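# Lay the napkin over the plate using two hands

## Task

Put the napkin on top of the plate so that it covers the plate.

## Robot and tools

Robot: two six-joint arms, left_arm (base near y = +0.30 m) and right_arm (base near y = -0.36 m). Each ends in a sixteen-motor four-digit hand. The right arm has a right hand and the left arm has its mirror-image left hand. A camera stand sits behind the arms.

Frames. The scene frame has its origin at table-top height, midway between the nominal arm bases. +z is up, +x points out over the table, and +y is toward left_arm. Image left and right do not follow arm names. Each arm's reported hand position (metres) and quaternion (wxyz) are given in that arm's own base frame. Fixed cameras and the table use the scene frame. Move offsets are expressed in the axes of the arm's current Hand target.

Hand point axes (right hand): +z runs along the straight fingers toward the tips, +x runs across the palm away from the thumb, and +y points out of the back, opposite the palm face. The palm face sits at y = -0.062. On the left hand, +x points toward the thumb instead. A rigid mast sticks out near the wrist on the palm side and can collide with things. Fingertips have rubber caps.

execute_actions(actions, cameras). actions is a list of actions, run in sequence. Each action lasts 0.5 s and holds up to 15 rows, one row per 1/30 s step. If an action has fewer rows, its final row is repeated to fill the 15 steps. Every row is a single flat list of 48 numbers, each in [-1, 1], covering both arms even when only one moves. The order is:
- left arm dx, dy, dz, rx, ry, rz;
- 16 left-hand motor goals;
- left current_limit, left speed;
- the same 24 numbers for the right arm.

The first six numbers of an arm are an offset, not a pose. They are measured from that arm's Hand target as it stood when the action began, in the target's own axes. Each row counts from that same starting point, not from the row before. Sending the same offset again in the next action moves the arm further. Scale: 1.0 equals 0.6 m of translation or 180 degrees of rotation. rx, ry, rz together form one rotation vector. To hold an arm still, send zeros.

Hand motor order, used in both rows and results: index_abd, index_mcp, index_pip, index_dip, middle_abd, middle_mcp, middle_pip, middle_dip, ring_abd, ring_mcp, ring_pip, ring_dip, thumb_cmc, thumb_axl, thumb_mcp, thumb_ipl. These are absolute goal angles, scaled linearly between each hinge's two stops. Degrees at +1 and -1, then the value that means straight:
- _abd: +60/-60, 0.00 (+ swings away from the thumb);
- _mcp: +128/-18, -0.75;
- _pip: +108/-29, -0.58;
- _dip: +117/-21, -0.70;
- thumb_cmc: +120/-20, -0.71;
- thumb_axl: +140/-27, -0.68;
- thumb_mcp: +109/-69, -0.23;
- thumb_ipl: +108/-77, -0.17.
Positive values curl toward the palm. A 0 in these slots is a real goal, not 'no change'. To leave a hand unchanged, copy back its hand_goal, hand_current_limit and hand_speed.

current_limit maps -1..+1 onto 0..550 mA, with a floor of 11 mA. Strongly negative values may leave a finger too weak to lift. speed sets how fast goals ramp: (speed+1)/2 of 8.5 rad/s. Defaults at the start are +0.4 and -0.6, and the last values sent stay in force.

cameras: a list of names (cam_high, cam_low, cam_left_wrist, cam_right_wrist), ["all"], or []. Images come back only when actions is empty or cameras are requested. An unknown name invalidates the call.

zoom_image(camera, region): returns an enlarged crop of that camera's newest image. region is [x0, y0, x1, y1] in pixels of the 672x504 image, with the origin at top-left and at most 504 wide and 504 high. read_manual(section) returns only licence texts. finished_scene(scene) ends the scene (1 or 2) for good. Call it only once the napkin rests on the plate with the hands released and clear.

Results include:
- end_effector_position and end_effector_quat_wxyz per arm;
- Hand target: the last commanded pose after clipping, from which the next offsets are counted;
- joint positions, velocities and torques;
- step readings of position during motion;
- per hand: hand_goal, hand_measured, hand_current_ma (positive pushes toward -1), and hand_state per motor.
hand_state is one of: moving; goal (within 0.02); blocked (stopped short and pressing, which a free finger can also show); overload (shut down).

Control behaviour:
- Orientation commands are clipped to within 40 degrees of the measured orientation, and position is favoured over orientation.
- The hand often stops short of its target. Waiting does not close the gap, but the next action (even all zeros) asks for it again. If it still rests short, send the remaining distance as an offset.
- Elbows sag under load, so command somewhat higher than needed. An offset of a few centimetres from the target is normal and does not by itself mean contact.
- To end a push against something, command the target back past the hand.
- A finger presses only when its goal lies beyond the surface of what it touches.

Avoid:
- dropping the napkin, or anything leaving the table;
- letting go of moving items;
- hard hits on the table or fixed objects, which fail the scene;
- bringing the two hands into contact or gripping one with the other;
- long currents at or above 495 mA, since 5 s of that shuts a motor down for 10 s;
- stretched or straining arms, which overheat. A MOTOR HOT line appears at 85 °C, and at 100 °C the arm drops for 30-60 s.

Smooth, quick, low-effort motion is preferred. Objects may be nudged occasionally by outside pushes.

Each tool is called as name([rows], argument=value, ...), one row to a line, values as JSON.

## Session

execute_actions(actions=[])

Scene clock: 0.00 s.
left_arm: end_effector_position=(+0.2715, -0.4574, +0.2025) hand_goal=(+0.000, -0.754, -0.576, -0.696, +0.000, -0.754, -0.576, -0.696, +0.000, -0.754, -0.576, -0.696, -0.714, -0.678, -0.226, -0.168) hand_measured=(+0.000, -0.754, -0.576, -0.696, +0.000, -0.754, -0.576, -0.696, +0.000, -0.754, -0.576, -0.696, -0.714, -0.678, -0.226, -0.168) hand_current_ma=(+0, +0, +0, +0, +0, +0, +0, +0, +0, +0, +0, +0, +0, +0, +0, +0) hand_state=(goal, goal, goal, goal, goal, goal, goal, goal, goal, goal, goal, goal, goal, goal, goal, goal) hand_current_limit=0.40 hand_speed=-0.60 end_effector_quat_wxyz=(+0.063, +0.664, +0.689, +0.285) | right_arm: end_effector_position=(+0.5924, -0.2419, +0.3396) hand_goal=(+0.000, -0.754, -0.576, -0.696, +0.000, -0.754, -0.576, -0.696, +0.000, -0.754, -0.576, -0.696, -0.714, -0.678, -0.226, -0.168) hand_measured=(+0.000, -0.754, -0.576, -0.696, +0.000, -0.754, -0.576, -0.696, +0.000, -0.754, -0.576, -0.696, -0.714, -0.678, -0.226, -0.168) hand_current_ma=(+0, +0, +0, +0, +0, +0, +0, +0, +0, +0, +0, +0, +0, +0, +0, +0) hand_state=(goal, goal, goal, goal, goal, goal, goal, goal, goal, goal, goal, goal, goal, goal, goal, goal) hand_current_limit=0.40 hand_speed=-0.60 end_effector_quat_wxyz=(+0.198, +0.396, +0.823, +0.356)
Joint positions: left_arm=[-1.35 1.851 1.574 -1.529 -0.55 -1.453] | right_arm=[-0.662 1.71 1.622 -1.17 -0.791 -1.204]
Joint velocities: within noise
Joint torques (N m): no reading
Heat: left arm: hottest wrist pitch 35 °C; right arm: hottest shoulder 42 °C.
Hand target: left_arm +0.2726, -0.4626, +0.2060; +0.069, +0.663, +0.690, +0.282 | right_arm +0.5944, -0.2433, +0.3614; +0.218, +0.386, +0.824, +0.352

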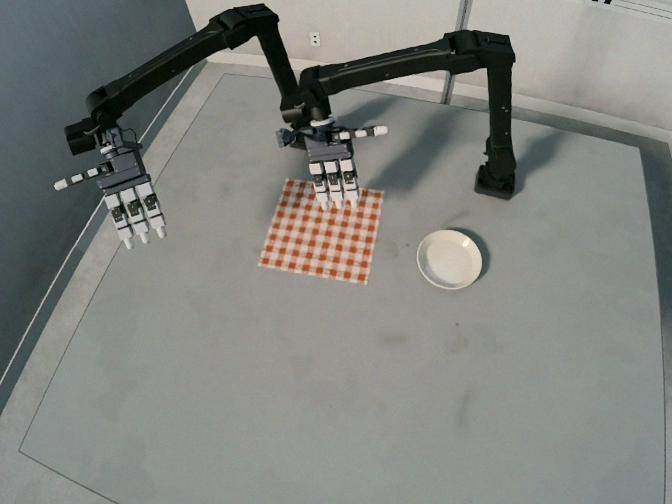

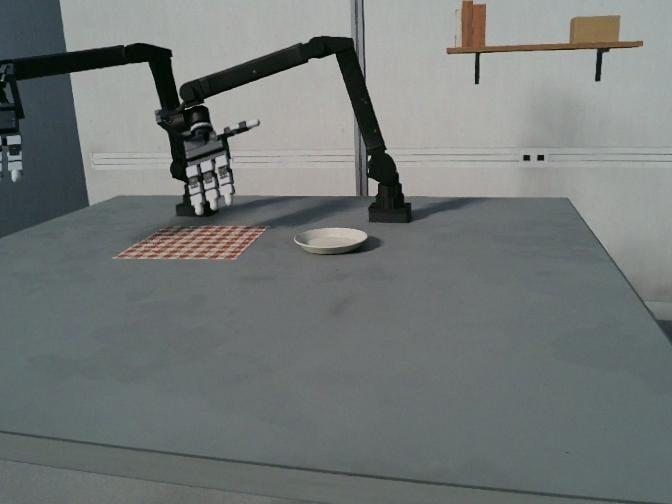

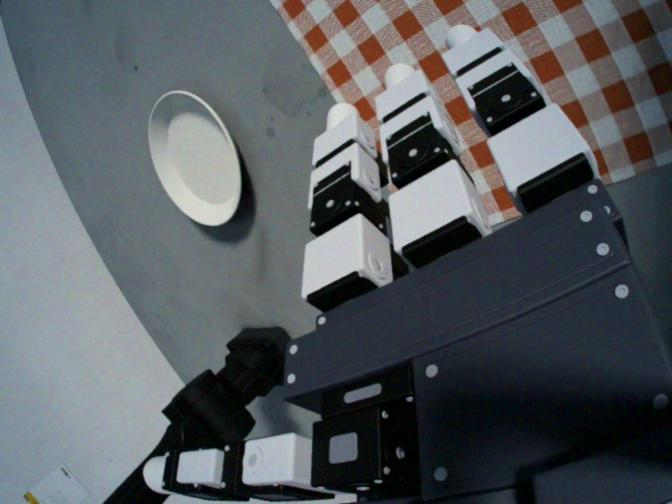

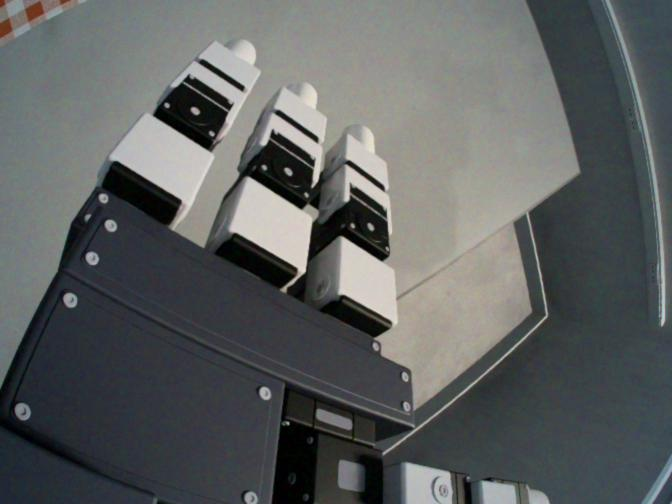

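zoom_image(camera="cam_high", region=[200, 20, 530, 310])

zoom_image(camera="cam_low", region=[60, 100, 460, 300])

Scaled by 1.527.

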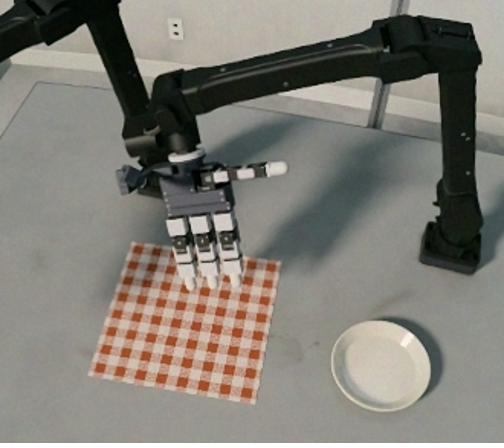

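Scaled by 1.260.

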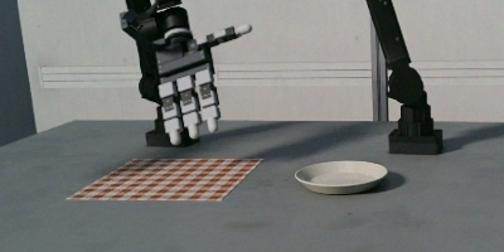

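execute_actions([
  [[0.0465,0.0802,-0.1385,0,0,0, 0,-0.754,-0.576,-0.696,0,-0.754,-0.576,-0.696,0,-0.754,-0.576,-0.696,-0.714,-0.678,-0.226,-0.168,0.4,-0.6, -0.0381,-0.0246,0,0,0,0.1, 0.167,-0.644,0.182,0.058,-0.167,-0.644,0.182,0.058,0,-0.644,0.182,0.058,0.686,-0.677,0.112,-0.081,0.4,-0.6]],
  [[0.0832,0.0997,0.0855,0.0155,0.0267,-0.0462, 0,-0.754,-0.576,-0.696,0,-0.754,-0.576,-0.696,0,-0.754,-0.576,-0.696,-0.714,-0.678,-0.226,-0.168,0.4,-0.6, -0.0762,-0.0492,0,0,0,0.2, 0.167,-0.644,0.182,0.058,-0.167,-0.644,0.182,0.058,0,-0.644,0.182,0.058,0.686,-0.677,0.112,-0.081,0.4,-0.6]],
], cameras=["cam_high"])

Scene clock: 26.80 s.
left_arm: end_effector_position=(+0.3459, -0.3941, +0.3044) hand_goal=(+0.000, -0.754, -0.576, -0.696, +0.000, -0.754, -0.576, -0.696, +0.000, -0.754, -0.576, -0.696, -0.714, -0.678, -0.226, -0.168) hand_measured=(+0.000, -0.758, -0.576, -0.696, +0.000, -0.758, -0.576, -0.696, +0.000, -0.758, -0.576, -0.696, -0.718, -0.678, -0.224, -0.168) hand_current_ma=(+0, -15, -2, +0, +0, -18, -2, +0, +0, -15, -2, +0, -14, +3, +9, +1) hand_state=(goal, goal, goal, goal, goal, goal, goal, goal, goal, goal, goal, goal, goal, goal, goal, goal) hand_current_limit=0.40 hand_speed=-0.60 end_effector_quat_wxyz=(+0.069, +0.598, +0.748, +0.279) | right_arm: end_effector_position=(+0.5946, -0.3158, +0.3025) hand_goal=(+0.166, -0.644, +0.182, +0.058, -0.168, -0.644, +0.182, +0.058, +0.000, -0.644, +0.182, +0.058, +0.686, -0.678, +0.112, -0.082) hand_measured=(+0.136, -0.656, +0.176, +0.056, -0.148, -0.658, +0.178, +0.056, +0.000, -0.656, +0.174, +0.056, +0.674, -0.678, +0.114, -0.084) hand_current_ma=(-17, -6, -1, +0, +9, -6, -1, +0, +0, -5, -2, +0, -4, +0, +0, +0) hand_state=(blocked, goal, goal, goal, blocked, goal, goal, goal, goal, goal, goal, goal, goal, goal, goal, goal) hand_current_limit=0.40 hand_speed=-0.60 end_effector_quat_wxyz=(+0.012, +0.724, +0.556, +0.408)
Joint positions: left_arm=[-1.173 1.75 1.706 -1.692 -0.563 -1.443] | right_arm=[-0.677 1.71 1.622 -1.194 -0.803 -0.295]
Joint torques (N m): left_arm=[-1.26 -14.74 10.28 -0.29 -0.98 0.17] | right_arm=[1.2 -16.26 9.95 1.11 -0.89 -0.11]
Heat: left arm: hottest elbow 35 °C; right arm: hottest shoulder 43 °C.
Hand target: left_arm +0.3436, -0.4020, +0.3059; +0.044, +0.600, +0.745, +0.287 | right_arm +0.6015, -0.3144, +0.3239; +0.035, +0.718, +0.559, +0.412
Off the commanded pose: left_arm 0.008 m, 3 deg | right_arm 0.022 m, 3 deg.
joint sent to its limit (left arm) — joint 4 (wrist pitch), lower limit. The joint targets are off in orientation, not in position.
Step readings (end_effector_position of left_arm | right_arm):
0: (+0.2715, -0.4574, +0.2025) | (+0.5924, -0.2419, +0.3396)
1: (+0.2715, -0.4572, +0.2026) | (+0.5925, -0.2421, +0.3395)
2: (+0.2712, -0.4562, +0.2042) | (+0.5931, -0.2434, +0.3393)
4: (+0.2703, -0.4516, +0.2138) | (+0.5943, -0.2464, +0.3390)
8: (+0.2704, -0.4488, +0.2504) | (+0.5968, -0.2545, +0.3369)
15: (+0.2711, -0.4488, +0.3036) | (+0.5993, -0.2621, +0.3338)
16: (+0.2715, -0.4489, +0.3047) | (+0.5996, -0.2631, +0.3335)
17: (+0.2734, -0.4476, +0.3045) | (+0.5996, -0.2661, +0.3326)
19: (+0.2820, -0.4419, +0.3030) | (+0.5984, -0.2720, +0.3285)
23: (+0.3197, -0.4155, +0.3031) | (+0.5946, -0.2886, +0.3172)
30: (+0.3481, -0.3922, +0.3044) | (+0.5936, -0.3062, +0.3062)
Images, in order (width x height): cam_high 672x504.

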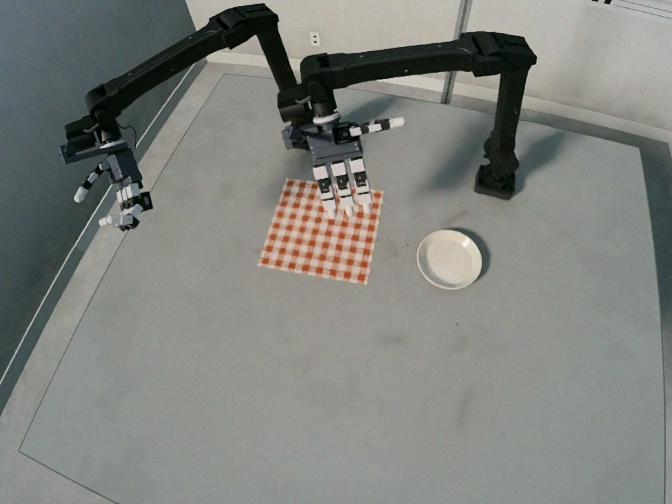

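execute_actions([
  [[0.0739,0.0837,0.1132,0.031,0.0534,-0.0923, 0,-0.754,-0.576,-0.696,0,-0.754,-0.576,-0.696,0,-0.754,-0.576,-0.696,-0.714,-0.678,-0.226,-0.168,0.4,-0.6, -0.0762,-0.0492,0,0,0,0.2, 0.167,-0.644,0.182,0.058,-0.167,-0.644,0.182,0.058,0,-0.644,0.182,0.058,0.686,-0.677,0.112,-0.081,0.4,-0.6]],
  [[0.0832,0.0997,0.0855,0.031,0.0534,-0.0923, 0,-0.754,-0.576,-0.696,0,-0.754,-0.576,-0.696,0,-0.754,-0.576,-0.696,-0.714,-0.678,-0.226,-0.168,0.4,-0.6, -0.0762,-0.0492,0,0,0,0.2, 0.167,-0.644,0.182,0.058,-0.167,-0.644,0.182,0.058,0,-0.644,0.182,0.058,0.686,-0.677,0.112,-0.081,0.4,-0.6]],
  [[0.1663,0.1993,0.171,0.031,0.0534,-0.0923, 0,-0.754,-0.576,-0.696,0,-0.754,-0.576,-0.696,0,-0.754,-0.576,-0.696,-0.714,-0.678,-0.226,-0.168,0.4,-0.6, -0.0762,-0.0492,0,0,0,0.2, 0.167,-0.644,0.182,0.058,-0.167,-0.644,0.182,0.058,0,-0.644,0.182,0.058,0.686,-0.677,0.112,-0.081,0.4,-0.6]],
], cameras=["cam_high"])

Scene clock: 29.93 s.
left_arm: end_effector_position=(+0.4363, -0.0533, +0.2894) hand_goal=(+0.000, -0.754, -0.576, -0.696, +0.000, -0.754, -0.576, -0.696, +0.000, -0.754, -0.576, -0.696, -0.714, -0.678, -0.226, -0.168) hand_measured=(+0.000, -0.758, -0.576, -0.696, +0.000, -0.758, -0.576, -0.696, +0.000, -0.756, -0.576, -0.696, -0.718, -0.678, -0.224, -0.168) hand_current_ma=(+0, -14, -2, +0, +0, -12, -2, +0, +0, -8, -2, +0, -18, +3, +9, +1) hand_state=(goal, goal, goal, goal, goal, goal, goal, goal, goal, goal, goal, goal, goal, goal, goal, goal) hand_current_limit=0.40 hand_speed=-0.60 end_effector_quat_wxyz=(-0.024, +0.162, +0.952, +0.260) | right_arm: end_effector_position=(+0.4882, -0.3064, +0.2107) hand_goal=(+0.166, -0.644, +0.182, +0.058, -0.168, -0.644, +0.182, +0.058, +0.000, -0.644, +0.182, +0.058, +0.686, -0.678, +0.112, -0.082) hand_measured=(+0.136, -0.642, +0.180, +0.056, -0.148, -0.642, +0.180, +0.056, +0.000, -0.642, +0.178, +0.056, +0.678, -0.678, +0.114, -0.084) hand_current_ma=(-17, +0, +0, +0, +9, +0, +0, +0, +0, +0, -1, +0, -2, +0, +0, +0) hand_state=(blocked, goal, goal, goal, blocked, goal, goal, goal, goal, goal, goal, goal, goal, goal, goal, goal) hand_current_limit=0.40 hand_speed=-0.60 end_effector_quat_wxyz=(-0.324, +0.875, -0.258, +0.252)
Joint positions: left_arm=[-0.471 1.63 1.532 -1.694 -0.485 -1.759] | right_arm=[-0.675 1.71 1.622 -1.188 -0.804 1.595]
Joint torques (N m): left_arm=[-1.03 -13.39 7.43 -0.4 -0.93 0.04] | right_arm=[1.2 -16.15 9.78 0.98 -0.71 -0.02]
Heat: left arm: hottest elbow 36 °C; right arm: hottest shoulder 43 °C.
Hand target: left_arm +0.4322, -0.0554, +0.2857; -0.106, +0.147, +0.946, +0.270 | right_arm +0.4966, -0.3078, +0.2275; -0.313, +0.875, -0.253, +0.270
Off the commanded pose: left_arm 0.006 m, 10 deg | right_arm 0.019 m, 3 deg.
joint sent to its limit (left arm) — joint 4 (wrist pitch), lower limit. The joint targets are off in orientation, not in position.
Step readings (end_effector_position of left_arm | right_arm):
0: (+0.3459, -0.3941, +0.3044) | (+0.5945, -0.3158, +0.3025)
1: (+0.3460, -0.3940, +0.3043) | (+0.5944, -0.3163, +0.3020)
2: (+0.3471, -0.3919, +0.3035) | (+0.5934, -0.3173, +0.3002)
4: (+0.3521, -0.3838, +0.3011) | (+0.5888, -0.3193, +0.2927)
8: (+0.3828, -0.3488, +0.2960) | (+0.5794, -0.3251, +0.2784)
15: (+0.4072, -0.3205, +0.2860) | (+0.5714, -0.3357, +0.2662)
16: (+0.4065, -0.3209, +0.2853) | (+0.5706, -0.3369, +0.2650)
17: (+0.4068, -0.3181, +0.2841) | (+0.5685, -0.3369, +0.2626)
19: (+0.4074, -0.3112, +0.2820) | (+0.5600, -0.3342, +0.2543)
23: (+0.4265, -0.2745, +0.2810) | (+0.5440, -0.3314, +0.2403)
30: (+0.4430, -0.2397, +0.2816) | (+0.5316, -0.3353, +0.2301)
31: (+0.4424, -0.2395, +0.2814) | (+0.5305, -0.3357, +0.2293)
32: (+0.4405, -0.2342, +0.2795) | (+0.5279, -0.3335, +0.2276)
34: (+0.4340, -0.2111, +0.2745) | (+0.5182, -0.3247, +0.2223)
38: (+0.4365, -0.1219, +0.2759) | (+0.5012, -0.3117, +0.2150)
45: (+0.4381, -0.0494, +0.2907) | (+0.4902, -0.3075, +0.2110)
Images, in order (width x height): cam_high 672x504.

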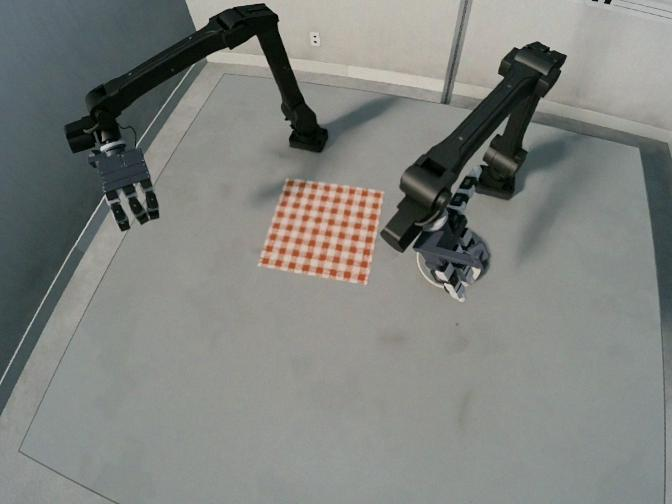

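execute_actions([
  [[0.1098,0.2683,0.1315,0.0389,0.0666,-0.1157, 0,-0.754,-0.576,-0.696,0,-0.754,-0.576,-0.696,0,-0.754,-0.576,-0.696,-0.714,-0.678,-0.226,-0.168,0.4,-0.6, -0.1279,-0.2875,0.2375,0.0407,-0.0887,-0.0854, 0.167,-0.644,0.182,0.058,-0.167,-0.644,0.182,0.058,0,-0.644,0.182,0.058,0.686,-0.677,0.112,-0.081,0.4,-0.6]],
  [[0.0958,0.2443,0.1732,0.0389,0.0666,-0.1157, 0,-0.754,-0.576,-0.696,0,-0.754,-0.576,-0.696,0,-0.754,-0.576,-0.696,-0.714,-0.678,-0.226,-0.168,0.4,-0.6, -0.1279,-0.2875,0.2375,0.0407,-0.0887,-0.0854, 0.167,-0.644,0.182,0.058,-0.167,-0.644,0.182,0.058,0,-0.644,0.182,0.058,0.686,-0.677,0.112,-0.081,0.4,-0.6]],
  [[0.0958,0.2443,0.1732,0.0389,0.0666,-0.1157, 0,-0.754,-0.576,-0.696,0,-0.754,-0.576,-0.696,0,-0.754,-0.576,-0.696,-0.714,-0.678,-0.226,-0.168,0.4,-0.6, -0.1279,-0.2875,0.2375,0.0407,-0.0887,-0.0854, 0.167,-0.644,0.182,0.058,-0.167,-0.644,0.182,0.058,0,-0.644,0.182,0.058,0.686,-0.677,0.112,-0.081,0.4,-0.6]],
], cameras=["cam_high","cam_right_wrist"])

Scene clock: 35.00 s.
left_arm: end_effector_position=(+0.1565, +0.3970, +0.3087) hand_goal=(+0.000, -0.754, -0.576, -0.696, +0.000, -0.754, -0.576, -0.696, +0.000, -0.754, -0.576, -0.696, -0.714, -0.678, -0.226, -0.168) hand_measured=(+0.000, -0.756, -0.576, -0.696, +0.000, -0.756, -0.576, -0.696, +0.000, -0.756, -0.576, -0.696, -0.720, -0.678, -0.224, -0.168) hand_current_ma=(+0, -11, -2, +0, +0, -10, -2, +0, +0, -7, -2, +0, -23, +3, +10, +1) hand_state=(goal, goal, goal, goal, goal, goal, goal, goal, goal, goal, goal, goal, goal, goal, goal, goal) hand_current_limit=0.40 hand_speed=-0.60 end_effector_quat_wxyz=(-0.163, -0.447, +0.855, +0.206) | right_arm: end_effector_position=(+0.4435, +0.3472, +0.2029) hand_goal=(+0.166, -0.644, +0.182, +0.058, -0.168, -0.644, +0.182, +0.058, +0.000, -0.644, +0.182, +0.058, +0.686, -0.678, +0.112, -0.082) hand_measured=(+0.136, -0.640, +0.180, +0.056, -0.148, -0.640, +0.182, +0.056, +0.000, -0.640, +0.180, +0.056, +0.682, -0.678, +0.112, -0.084) hand_current_ma=(-17, +1, +0, +0, +9, +1, +0, +0, +0, +1, +0, +0, -1, +0, +0, +0) hand_state=(blocked, goal, goal, goal, blocked, goal, goal, goal, goal, goal, goal, goal, goal, goal, goal, goal) hand_current_limit=0.40 hand_speed=-0.60 end_effector_quat_wxyz=(-0.402, +0.870, +0.284, +0.016)
Joint positions: left_arm=[0.829 1.567 1.507 -1.694 -0.502 -1.752] | right_arm=[0.551 1.685 1.572 -1.17 -0.789 1.611]
Joint torques (N m): left_arm=[-1.03 -11.93 11.52 -0.28 -1.04 0.21] | right_arm=[1.08 -14.8 12.26 0.92 -0.82 -0.03]
Heat: left arm: hottest elbow 36 °C; right arm: hottest shoulder 43 °C.
Hand target: left_arm +0.1654, +0.4031, +0.3158; -0.248, -0.459, +0.840, +0.150 | right_arm +0.4588, +0.3621, +0.2279; -0.411, +0.862, +0.295, +0.042
Off the commanded pose: left_arm 0.013 m, 12 deg | right_arm 0.033 m, 4 deg.
joint sent to its limit (left arm) — joint 4 (wrist pitch), lower limit. The joint targets are off in orientation, not in position.
Step readings (end_effector_position of left_arm | right_arm):
0: (+0.4363, -0.0533, +0.2894) | (+0.4881, -0.3063, +0.2106)
1: (+0.4363, -0.0528, +0.2894) | (+0.4889, -0.3050, +0.2106)
2: (+0.4355, -0.0492, +0.2887) | (+0.4911, -0.3002, +0.2096)
4: (+0.4314, -0.0227, +0.2880) | (+0.5007, -0.2716, +0.2057)
8: (+0.4185, +0.0733, +0.3008) | (+0.5368, -0.1565, +0.1983)
15: (+0.4007, +0.1394, +0.3122) | (+0.5589, -0.0388, +0.1989)
16: (+0.4009, +0.1394, +0.3118) | (+0.5587, -0.0406, +0.1988)
17: (+0.3995, +0.1412, +0.3102) | (+0.5590, -0.0385, +0.1987)
19: (+0.3896, +0.1617, +0.3081) | (+0.5599, -0.0258, +0.1986)
23: (+0.3439, +0.2429, +0.3115) | (+0.5570, +0.0675, +0.1992)
30: (+0.3034, +0.2953, +0.3146) | (+0.5302, +0.1823, +0.1994)
31: (+0.3037, +0.2954, +0.3140) | (+0.5303, +0.1821, +0.1994)
32: (+0.3016, +0.2966, +0.3124) | (+0.5292, +0.1854, +0.1993)
34: (+0.2840, +0.3111, +0.3098) | (+0.5247, +0.1987, +0.1993)
38: (+0.2087, +0.3655, +0.3120) | (+0.4842, +0.2842, +0.1997)
45: (+0.1501, +0.3958, +0.3149) | (+0.4147, +0.3774, +0.2000)
Images, in order (width x height): cam_high 672x504, cam_right_wrist 672x504.

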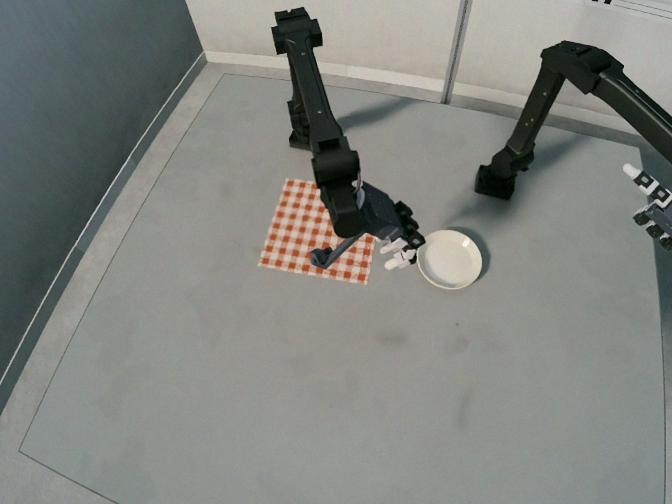

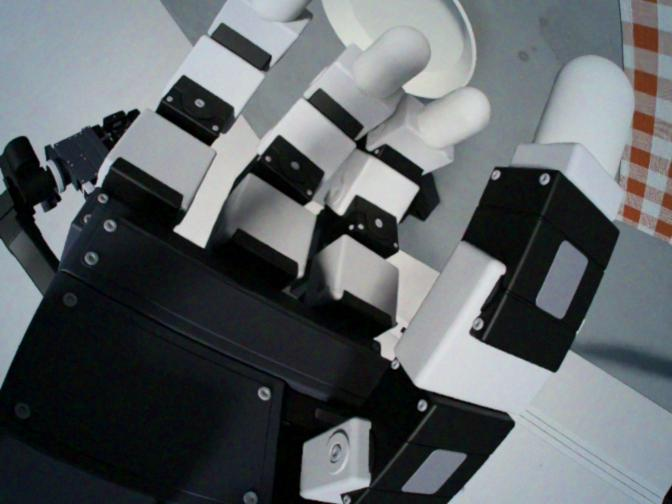

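execute_actions([
  [[0,0,0,-0.007,-0.085,-0.008, 0,-0.754,-0.576,-0.696,0,-0.754,-0.576,-0.696,0,-0.754,-0.576,-0.696,-0.714,-0.678,-0.226,-0.168,0.4,-0.6, -0.3072,0.007,0.0738,0.0654,-0.0065,0.1223, 0.167,-0.644,0.182,0.058,-0.167,-0.644,0.182,0.058,0,-0.644,0.182,0.058,0.686,-0.677,0.112,-0.081,0.4,-0.6]],
], cameras=["cam_high","cam_low","cam_right_wrist"])

Scene clock: 37.70 s.
left_arm: end_effector_position=(+0.1593, +0.4014, +0.3088) hand_goal=(+0.000, -0.754, -0.576, -0.696, +0.000, -0.754, -0.576, -0.696, +0.000, -0.754, -0.576, -0.696, -0.714, -0.678, -0.226, -0.168) hand_measured=(+0.000, -0.756, -0.576, -0.696, +0.000, -0.756, -0.576, -0.696, +0.000, -0.756, -0.576, -0.696, -0.720, -0.678, -0.224, -0.168) hand_current_ma=(+0, -11, -2, +0, +0, -10, -2, +0, +0, -7, -2, +0, -23, +3, +10, +1) hand_state=(goal, goal, goal, goal, goal, goal, goal, goal, goal, goal, goal, goal, goal, goal, goal, goal) hand_current_limit=0.40 hand_speed=-0.60 end_effector_quat_wxyz=(-0.151, -0.449, +0.854, +0.216) | right_arm: end_effector_position=(+0.2954, +0.3048, +0.1297) hand_goal=(+0.166, -0.644, +0.182, +0.058, -0.168, -0.644, +0.182, +0.058, +0.000, -0.644, +0.182, +0.058, +0.686, -0.678, +0.112, -0.082) hand_measured=(+0.138, -0.638, +0.180, +0.056, -0.148, -0.638, +0.182, +0.056, +0.000, -0.638, +0.180, +0.056, +0.686, -0.678, +0.112, -0.084) hand_current_ma=(-16, +2, +0, +0, +9, +1, +0, +0, +0, +1, +0, +0, +0, +0, +0, +0) hand_state=(blocked, goal, goal, goal, goal, goal, goal, goal, goal, goal, goal, goal, goal, goal, goal, goal) hand_current_limit=0.40 hand_speed=-0.60 end_effector_quat_wxyz=(-0.490, +0.856, +0.136, -0.095)
Joint positions: left_arm=[0.828 1.566 1.507 -1.666 -0.513 -1.752] | right_arm=[0.538 1.447 1.031 -0.84 -1.015 1.97]
Joint torques (N m): left_arm=[-1.2 -13.57 9.76 0.72 -1.06 0.17] | right_arm=[0.03 -11.28 7.75 0.9 -0.95 0.05]
Heat: left arm: hottest elbow 36 °C; right arm: hottest shoulder 44 °C.
Hand target: left_arm +0.1654, +0.4031, +0.3159; -0.137, -0.443, +0.858, +0.222 | right_arm +0.3019, +0.3052, +0.1376; -0.494, +0.856, +0.132, -0.076
Off the commanded pose: left_arm 0.009 m, 2 deg | right_arm 0.010 m, 2 deg.
Step readings (end_effector_position of left_arm | right_arm):
0: (+0.1565, +0.3970, +0.3087) | (+0.4435, +0.3472, +0.2029)
1: (+0.1565, +0.3970, +0.3087) | (+0.4419, +0.3482, +0.2026)
2: (+0.1564, +0.3972, +0.3090) | (+0.4336, +0.3513, +0.1992)
4: (+0.1566, +0.3982, +0.3094) | (+0.4023, +0.3489, +0.1850)
8: (+0.1584, +0.4006, +0.3089) | (+0.3260, +0.3185, +0.1347)
15: (+0.1592, +0.4014, +0.3087) | (+0.2923, +0.3023, +0.1075)
Images, in order (width x height): cam_high 672x504, cam_low 672x504, cam_right_wrist 672x504.

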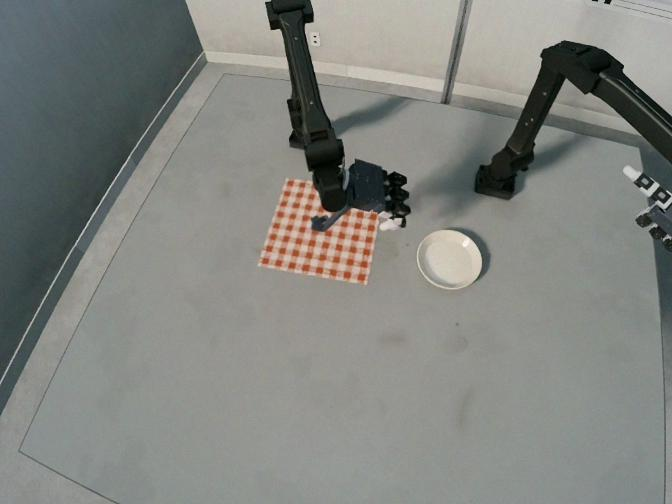

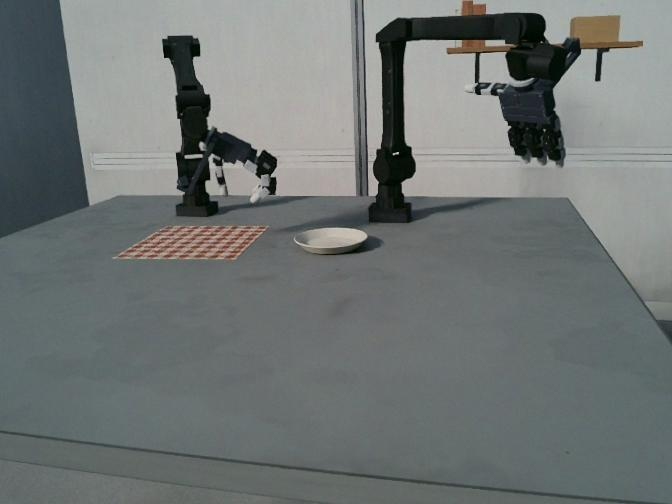

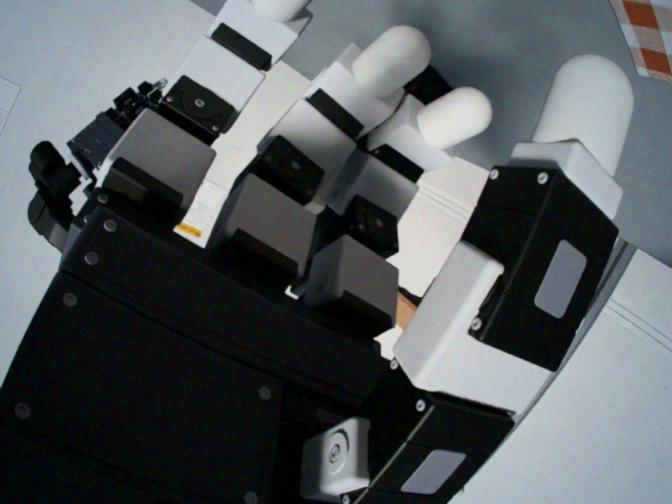

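zoom_image(camera="cam_high", region=[250, 130, 490, 310])

zoom_image(camera="cam_low", region=[100, 110, 380, 280])

Scaled by 2.100.

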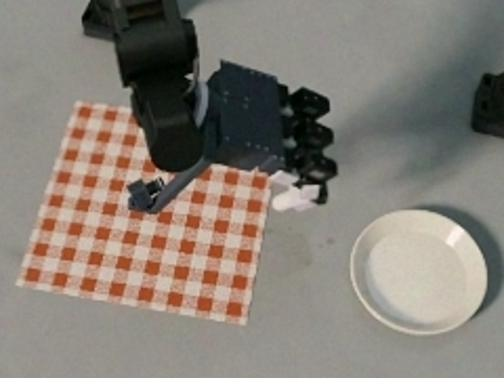

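Scaled by 1.800.

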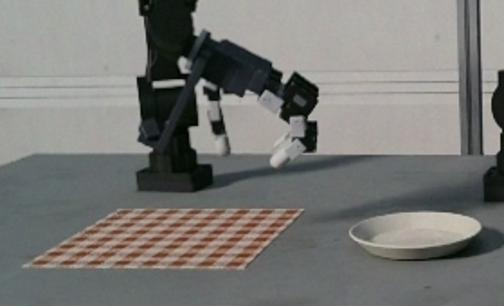

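execute_actions([
  [[0,0,0,0,0,0, 0,-0.754,-0.576,-0.696,0,-0.754,-0.576,-0.696,0,-0.754,-0.576,-0.696,-0.714,-0.678,-0.226,-0.168,0.4,-0.6, 0,0.1515,0.0297,0,0,0, 0.167,-0.644,0.182,0.058,-0.167,-0.644,0.182,0.058,0,-0.644,0.182,0.058,0.686,-0.677,0.112,-0.081,0.4,-0.6]],
], cameras=["cam_high","cam_low"])

zoom_image(camera="cam_high", region=[250, 130, 490, 310])

zoom_image(camera="cam_low", region=[100, 110, 380, 280])

Scene clock: 40.27 s.
left_arm: end_effector_position=(+0.1593, +0.4014, +0.3088) hand_goal=(+0.000, -0.754, -0.576, -0.696, +0.000, -0.754, -0.576, -0.696, +0.000, -0.754, -0.576, -0.696, -0.714, -0.678, -0.226, -0.168) hand_measured=(+0.000, -0.756, -0.576, -0.696, +0.000, -0.756, -0.576, -0.696, +0.000, -0.756, -0.576, -0.696, -0.720, -0.678, -0.224, -0.168) hand_current_ma=(+0, -11, -2, +0, +0, -10, -2, +0, +0, -7, -2, +0, -23, +3, +10, +1) hand_state=(goal, goal, goal, goal, goal, goal, goal, goal, goal, goal, goal, goal, goal, goal, goal, goal) hand_current_limit=0.40 hand_speed=-0.60 end_effector_quat_wxyz=(-0.151, -0.449, +0.854, +0.216) | right_arm: end_effector_position=(+0.3012, +0.2715, +0.0456) hand_goal=(+0.166, -0.644, +0.182, +0.058, -0.168, -0.644, +0.182, +0.058, +0.000, -0.644, +0.182, +0.058, +0.686, -0.678, +0.112, -0.082) hand_measured=(+0.138, -0.638, +0.180, +0.056, -0.148, -0.638, +0.182, +0.056, +0.000, -0.638, +0.180, +0.056, +0.686, -0.678, +0.112, -0.084) hand_current_ma=(-16, +2, +0, +0, +9, +1, +0, +0, +0, +1, +0, +0, +0, +0, +0, +0) hand_state=(blocked, goal, goal, goal, goal, goal, goal, goal, goal, goal, goal, goal, goal, goal, goal, goal) hand_current_limit=0.40 hand_speed=-0.60 end_effector_quat_wxyz=(-0.489, +0.859, +0.122, -0.089)
Joint positions: left_arm=[0.828 1.566 1.507 -1.666 -0.513 -1.752] | right_arm=[0.461 1.548 0.894 -0.683 -1.024 1.879]
Joint torques (N m): left_arm=[-1.2 -13.51 9.76 0.72 -1.06 0.17] | right_arm=[0.5 -10.29 7.56 0.77 -1.08 -0.11]
Heat: left arm: hottest elbow 36 °C; right arm: hottest shoulder 44 °C.
Hand target: left_arm +0.1654, +0.4031, +0.3159; -0.137, -0.443, +0.858, +0.222 | right_arm +0.3110, +0.2766, +0.0500; -0.494, +0.856, +0.132, -0.076
Off the commanded pose: left_arm 0.009 m, 2 deg | right_arm 0.012 m, 2 deg.
Step readings (end_effector_position of left_arm | right_arm):
0: (+0.1593, +0.4014, +0.3088) | (+0.2954, +0.3048, +0.1297)
1: (+0.1593, +0.4014, +0.3088) | (+0.2953, +0.3044, +0.1289)
2: (+0.1593, +0.4014, +0.3088) | (+0.2962, +0.3043, +0.1263)
4: (+0.1593, +0.4014, +0.3088) | (+0.2978, +0.2992, +0.1136)
8: (+0.1593, +0.4014, +0.3088) | (+0.2949, +0.2779, +0.0737)
15: (+0.1593, +0.4014, +0.3088) | (+0.2994, +0.2703, +0.0455)
Images, in order (width x height): cam_high 672x504, cam_low 672x504.

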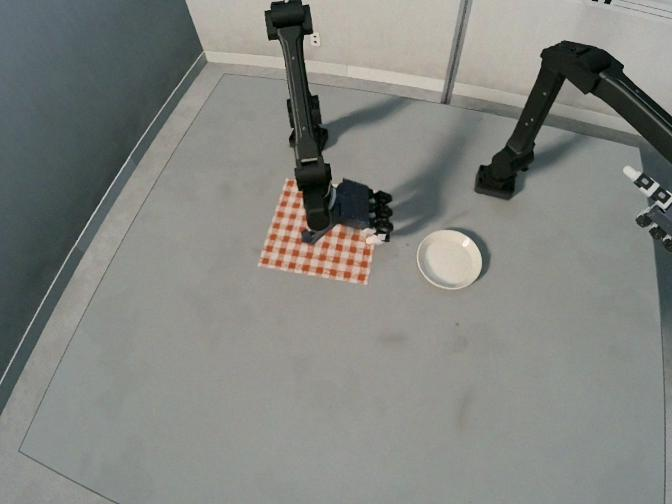

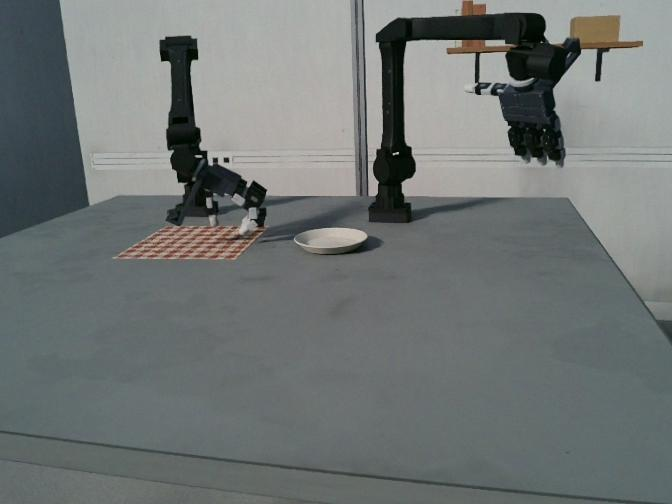

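Scaled by 2.100.

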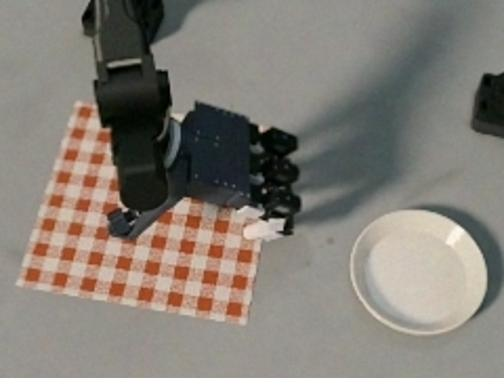

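Scaled by 1.800.

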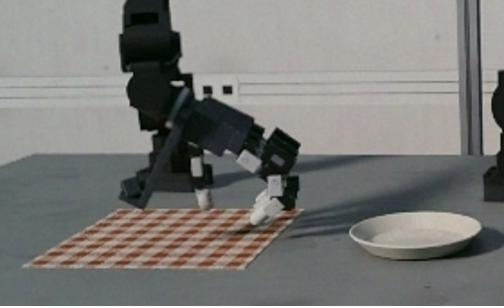

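execute_actions([
  [[0,0,0,0,0,0, 0,-0.754,-0.576,-0.696,0,-0.754,-0.576,-0.696,0,-0.754,-0.576,-0.696,-0.714,-0.678,-0.226,-0.168,0.4,-0.6, 0.0333,0.0494,0.0478,0,0,0, 0.167,-0.644,0.182,0.058,-0.167,-0.644,0.182,0.058,0,-0.644,0.182,0.058,0.686,-0.677,0.112,-0.081,0.4,-0.6]],
], cameras=["cam_high","cam_low","cam_right_wrist"])

zoom_image(camera="cam_high", region=[250, 130, 490, 310])

zoom_image(camera="cam_low", region=[100, 160, 300, 280])

Scene clock: 41.80 s.
left_arm: end_effector_position=(+0.1593, +0.4014, +0.3088) hand_goal=(+0.000, -0.754, -0.576, -0.696, +0.000, -0.754, -0.576, -0.696, +0.000, -0.754, -0.576, -0.696, -0.714, -0.678, -0.226, -0.168) hand_measured=(+0.000, -0.756, -0.576, -0.696, +0.000, -0.756, -0.576, -0.696, +0.000, -0.756, -0.576, -0.696, -0.720, -0.678, -0.224, -0.168) hand_current_ma=(+0, -11, -2, +0, +0, -10, -2, +0, +0, -7, -2, +0, -23, +3, +10, +1) hand_state=(goal, goal, goal, goal, goal, goal, goal, goal, goal, goal, goal, goal, goal, goal, goal, goal) hand_current_limit=0.40 hand_speed=-0.60 end_effector_quat_wxyz=(-0.151, -0.449, +0.854, +0.216) | right_arm: end_effector_position=(+0.3159, +0.2842, +0.0117) hand_goal=(+0.166, -0.644, +0.182, +0.058, -0.168, -0.644, +0.182, +0.058, +0.000, -0.644, +0.182, +0.058, +0.686, -0.678, +0.112, -0.082) hand_measured=(+0.138, -0.634, +0.182, +0.056, -0.148, -0.636, +0.188, +0.062, -0.002, -0.638, +0.214, +0.082, +0.686, -0.678, +0.112, -0.084) hand_current_ma=(-16, +3, +0, +0, +9, +2, +1, +1, +0, +2, +25, +15, +0, +0, +0, +0) hand_state=(blocked, goal, goal, goal, goal, goal, goal, goal, goal, goal, blocked, blocked, goal, goal, goal, goal) hand_current_limit=0.40 hand_speed=-0.60 end_effector_quat_wxyz=(-0.497, +0.854, +0.129, -0.082)
Joint positions: left_arm=[0.828 1.566 1.507 -1.666 -0.513 -1.752] | right_arm=[0.468 1.646 0.895 -0.553 -1.036 1.891]
Joint torques (N m): left_arm=[-1.2 -13.51 9.76 0.72 -1.06 0.17] | right_arm=[1.2 -9.41 8.2 0.83 -0.43 0.05]
Heat: left arm: hottest elbow 36 °C; right arm: hottest shoulder 44 °C.
Hand target: left_arm +0.1654, +0.4031, +0.3159; -0.137, -0.443, +0.858, +0.222 | right_arm +0.3273, +0.2921, +0.0100; -0.494, +0.856, +0.132, -0.076
Off the commanded pose: left_arm 0.009 m, 2 deg | right_arm 0.014 m, 1 deg.
Step readings (end_effector_position of left_arm | right_arm):
0: (+0.1593, +0.4014, +0.3088) | (+0.3013, +0.2715, +0.0456)
1: (+0.1593, +0.4014, +0.3088) | (+0.3017, +0.2717, +0.0456)
2: (+0.1593, +0.4014, +0.3088) | (+0.3035, +0.2727, +0.0448)
4: (+0.1593, +0.4014, +0.3088) | (+0.3101, +0.2761, +0.0390)
8: (+0.1593, +0.4014, +0.3088) | (+0.3149, +0.2789, +0.0166)
15: (+0.1593, +0.4014, +0.3088) | (+0.3156, +0.2840, +0.0116)
Images, in order (width x height): cam_high 672x504, cam_low 672x504, cam_right_wrist 672x504.

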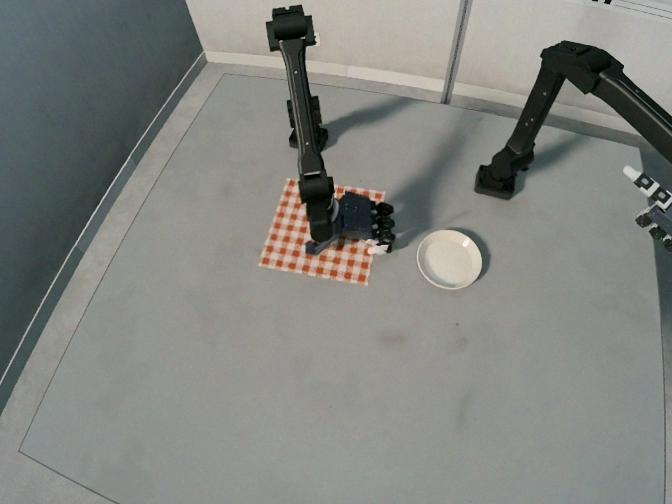

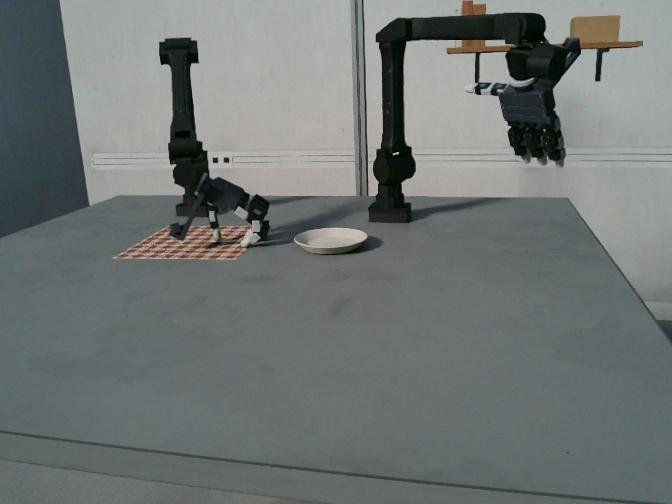

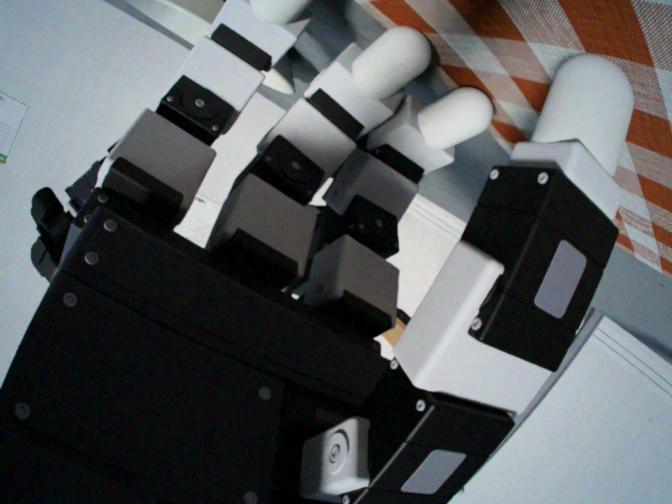

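Scaled by 2.100.

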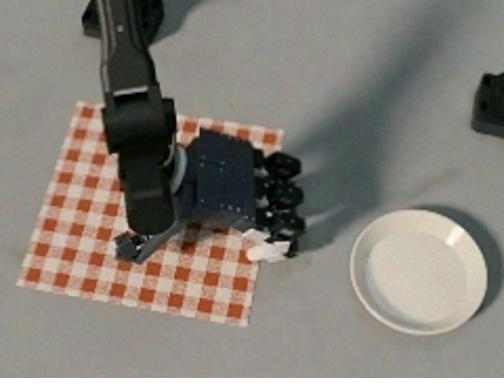

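Scaled by 2.520.

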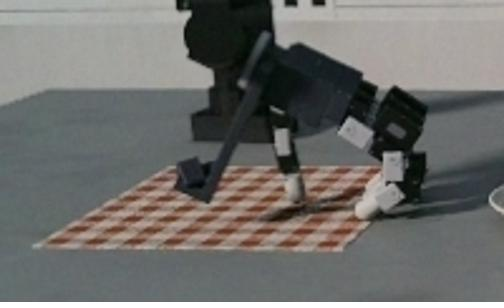

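execute_actions([
  [[0,0,0,0,0,0, 0,-0.754,-0.576,-0.696,0,-0.754,-0.576,-0.696,0,-0.754,-0.576,-0.696,-0.714,-0.678,-0.226,-0.168,0.4,-0.6, 0,0.027,-0.0133,0,0.0083,-0.0144, 0.167,-0.644,0.182,0.058,-0.167,-0.644,0.182,0.058,0,-0.644,0.182,0.058,0.686,-0.677,0.112,-0.081,0.4,-0.6]],
], cameras=["cam_high","cam_low"])

zoom_image(camera="cam_high", region=[290, 160, 410, 290])

zoom_image(camera="cam_low", region=[100, 160, 300, 280])

Scene clock: 43.70 s.
left_arm: end_effector_position=(+0.1593, +0.4014, +0.3088) hand_goal=(+0.000, -0.754, -0.576, -0.696, +0.000, -0.754, -0.576, -0.696, +0.000, -0.754, -0.576, -0.696, -0.714, -0.678, -0.226, -0.168) hand_measured=(+0.000, -0.756, -0.576, -0.696, +0.000, -0.756, -0.576, -0.696, +0.000, -0.756, -0.576, -0.696, -0.720, -0.678, -0.224, -0.168) hand_current_ma=(+0, -11, -2, +0, +0, -10, -2, +0, +0, -7, -2, +0, -23, +3, +10, +1) hand_state=(goal, goal, goal, goal, goal, goal, goal, goal, goal, goal, goal, goal, goal, goal, goal, goal) hand_current_limit=0.40 hand_speed=-0.60 end_effector_quat_wxyz=(-0.151, -0.449, +0.854, +0.216) | right_arm: end_effector_position=(+0.3257, +0.2833, +0.0108) hand_goal=(+0.166, -0.644, +0.182, +0.058, -0.168, -0.644, +0.182, +0.058, +0.000, -0.644, +0.182, +0.058, +0.686, -0.678, +0.112, -0.082) hand_measured=(+0.138, -0.642, +0.190, +0.066, -0.148, -0.642, +0.188, +0.064, -0.002, -0.638, +0.188, +0.062, +0.686, -0.678, +0.112, -0.084) hand_current_ma=(-16, +0, +2, +2, +8, +0, +1, +1, +0, +2, +2, +1, +0, +0, +0, +0) hand_state=(blocked, goal, goal, goal, goal, goal, goal, goal, goal, goal, goal, goal, goal, goal, goal, goal) hand_current_limit=0.40 hand_speed=-0.60 end_effector_quat_wxyz=(-0.502, +0.851, +0.142, -0.062)
Joint positions: left_arm=[0.828 1.566 1.507 -1.666 -0.513 -1.752] | right_arm=[0.457 1.646 0.892 -0.526 -1.036 1.862]
Joint torques (N m): left_arm=[-1.2 -13.51 9.77 0.72 -1.06 0.17] | right_arm=[-0.38 -9.76 5.53 1.02 -0.44 -0.29]
Heat: left arm: hottest elbow 36 °C; right arm: hottest shoulder 44 °C.
Hand target: left_arm +0.1654, +0.4031, +0.3159; -0.137, -0.443, +0.858, +0.222 | right_arm +0.3317, +0.2778, -0.0001; -0.497, +0.854, +0.145, -0.054
Off the commanded pose: left_arm 0.009 m, 2 deg | right_arm 0.014 m, 1 deg.
Step readings (end_effector_position of left_arm | right_arm):
0: (+0.1593, +0.4014, +0.3088) | (+0.3158, +0.2842, +0.0117)
1: (+0.1593, +0.4014, +0.3088) | (+0.3159, +0.2843, +0.0117)
2: (+0.1593, +0.4014, +0.3088) | (+0.3167, +0.2846, +0.0117)
4: (+0.1593, +0.4014, +0.3088) | (+0.3197, +0.2846, +0.0116)
8: (+0.1593, +0.4014, +0.3088) | (+0.3247, +0.2840, +0.0114)
15: (+0.1593, +0.4014, +0.3088) | (+0.3256, +0.2833, +0.0108)
Images, in order (width x height): cam_high 672x504, cam_low 672x504.

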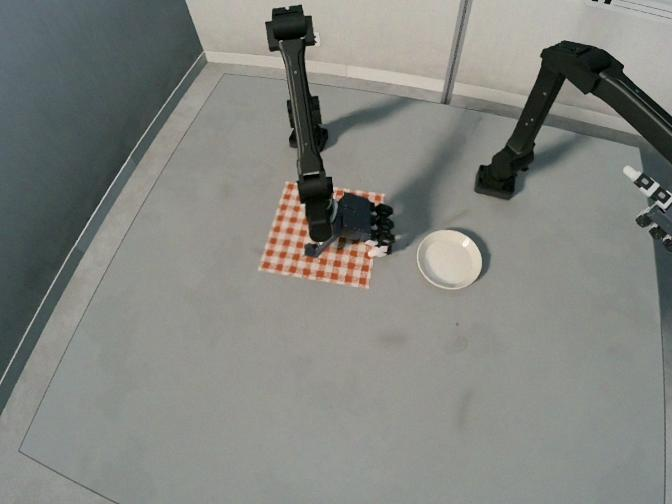

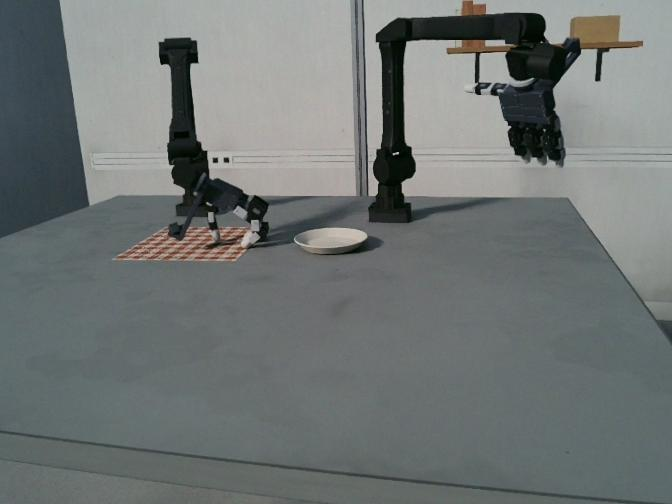

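Scaled by 3.877.

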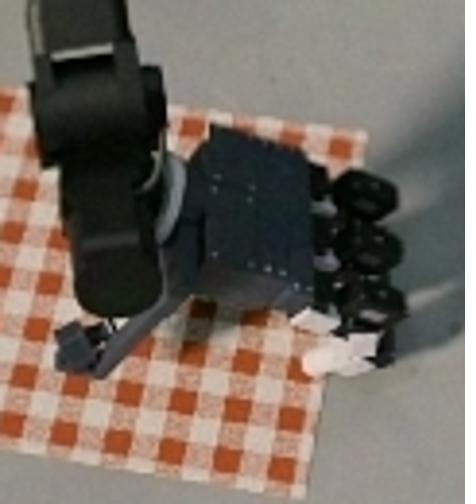

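Scaled by 2.520.

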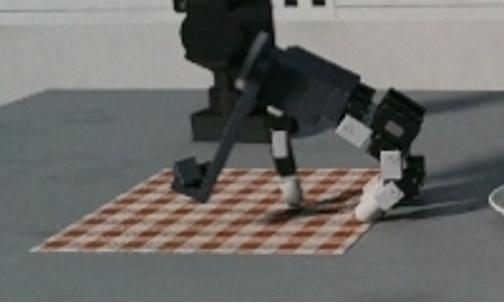

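execute_actions([
  [[0,0,0,0,0,0, 0,-0.754,-0.576,-0.696,0,-0.754,-0.576,-0.696,0,-0.754,-0.576,-0.696,-0.714,-0.678,-0.226,-0.168,0.4,-0.6, 0,-0.0163,-0.0383,0,0,0, 0.167,-0.644,0.182,0.058,-0.167,-0.644,0.182,0.058,0,-0.644,0.182,0.058,0.686,-0.677,0.112,-0.081,0.4,-0.6]],
  [[0,0,0,0,0,0, 0,-0.754,-0.576,-0.696,0,-0.754,-0.576,-0.696,0,-0.754,-0.576,-0.696,-0.714,-0.678,-0.226,-0.168,0.4,-0.6, 0,0.0289,0.0167,0,0,0, 0.167,-0.644,0.182,0.058,-0.167,-0.644,0.182,0.058,0,-0.644,0.182,0.058,0.686,-0.677,0.112,-0.081,0.4,-0.6]],
], cameras=["cam_high","cam_low"])

zoom_image(camera="cam_high", region=[290, 160, 410, 290])

zoom_image(camera="cam_low", region=[160, 190, 300, 280])

Scene clock: 45.83 s.
left_arm: end_effector_position=(+0.1593, +0.4014, +0.3088) hand_goal=(+0.000, -0.754, -0.576, -0.696, +0.000, -0.754, -0.576, -0.696, +0.000, -0.754, -0.576, -0.696, -0.714, -0.678, -0.226, -0.168) hand_measured=(+0.000, -0.756, -0.576, -0.696, +0.000, -0.756, -0.576, -0.696, +0.000, -0.756, -0.576, -0.696, -0.720, -0.678, -0.224, -0.168) hand_current_ma=(+0, -11, -2, +0, +0, -10, -2, +0, +0, -7, -2, +0, -23, +3, +10, +1) hand_state=(goal, goal, goal, goal, goal, goal, goal, goal, goal, goal, goal, goal, goal, goal, goal, goal) hand_current_limit=0.40 hand_speed=-0.60 end_effector_quat_wxyz=(-0.151, -0.449, +0.854, +0.216) | right_arm: end_effector_position=(+0.3303, +0.2662, +0.0109) hand_goal=(+0.166, -0.644, +0.182, +0.058, -0.168, -0.644, +0.182, +0.058, +0.000, -0.644, +0.182, +0.058, +0.686, -0.678, +0.112, -0.082) hand_measured=(+0.138, -0.642, +0.194, +0.068, -0.150, -0.640, +0.188, +0.062, -0.002, -0.640, +0.184, +0.060, +0.686, -0.678, +0.112, -0.084) hand_current_ma=(-16, +0, +4, +3, +8, +1, +1, +1, +0, +1, +0, +0, +0, +0, +0, +0) hand_state=(blocked, goal, goal, goal, goal, goal, goal, goal, goal, goal, goal, goal, goal, goal, goal, goal) hand_current_limit=0.40 hand_speed=-0.60 end_effector_quat_wxyz=(-0.502, +0.851, +0.146, -0.057)
Joint positions: left_arm=[0.828 1.566 1.507 -1.666 -0.513 -1.752] | right_arm=[0.416 1.642 0.892 -0.59 -1.043 1.781]
Joint torques (N m): left_arm=[-1.2 -13.51 9.76 0.7 -1.06 0.17] | right_arm=[-0.03 -9.11 6.05 0.98 -0.55 -0.15]
Heat: left arm: hottest elbow 36 °C; right arm: hottest shoulder 44 °C.
Hand target: left_arm +0.1654, +0.4031, +0.3159; -0.137, -0.443, +0.858, +0.222 | right_arm +0.3362, +0.2635, +0.0000; -0.497, +0.854, +0.145, -0.054
Off the commanded pose: left_arm 0.009 m, 2 deg | right_arm 0.013 m, 1 deg.
Step readings (end_effector_position of left_arm | right_arm):
0: (+0.1593, +0.4014, +0.3088) | (+0.3257, +0.2833, +0.0108)
1: (+0.1593, +0.4014, +0.3088) | (+0.3258, +0.2832, +0.0108)
2: (+0.1593, +0.4014, +0.3088) | (+0.3256, +0.2827, +0.0108)
4: (+0.1593, +0.4014, +0.3088) | (+0.3248, +0.2789, +0.0106)
8: (+0.1593, +0.4014, +0.3088) | (+0.3256, +0.2692, +0.0110)
15: (+0.1593, +0.4014, +0.3088) | (+0.3259, +0.2645, +0.0107)
16: (+0.1593, +0.4014, +0.3088) | (+0.3258, +0.2644, +0.0107)
17: (+0.1593, +0.4014, +0.3088) | (+0.3260, +0.2643, +0.0107)
19: (+0.1593, +0.4014, +0.3088) | (+0.3268, +0.2647, +0.0107)
23: (+0.1593, +0.4014, +0.3088) | (+0.3289, +0.2656, +0.0108)
30: (+0.1593, +0.4014, +0.3088) | (+0.3302, +0.2662, +0.0109)
Images, in order (width x height): cam_high 672x504, cam_low 672x504.

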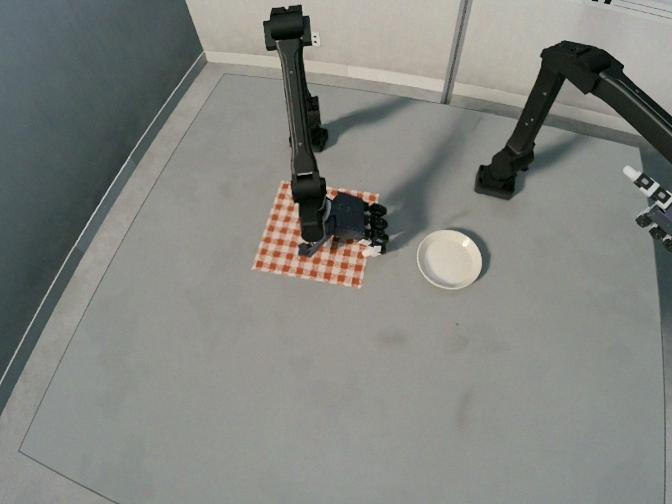

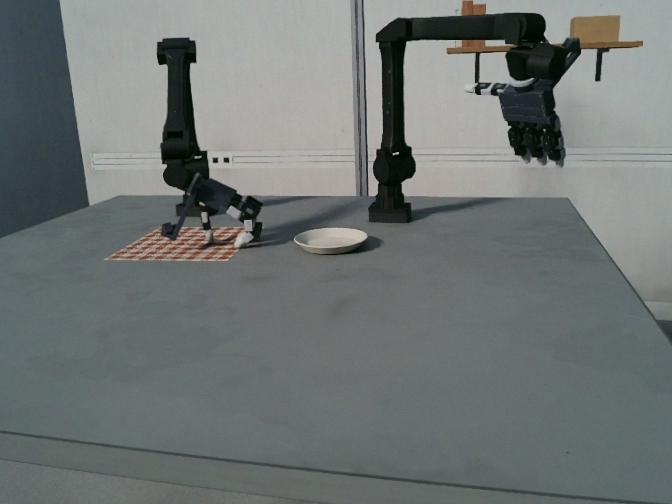

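Scaled by 3.877.

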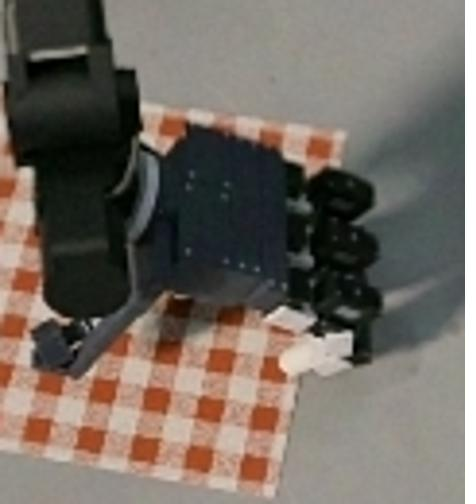

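Scaled by 3.600.

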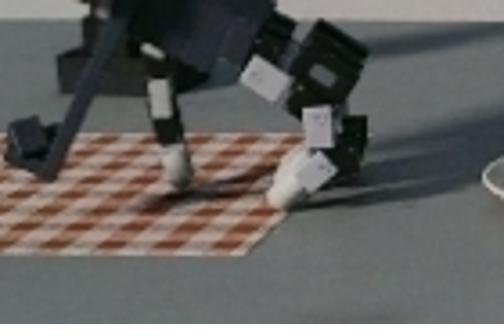

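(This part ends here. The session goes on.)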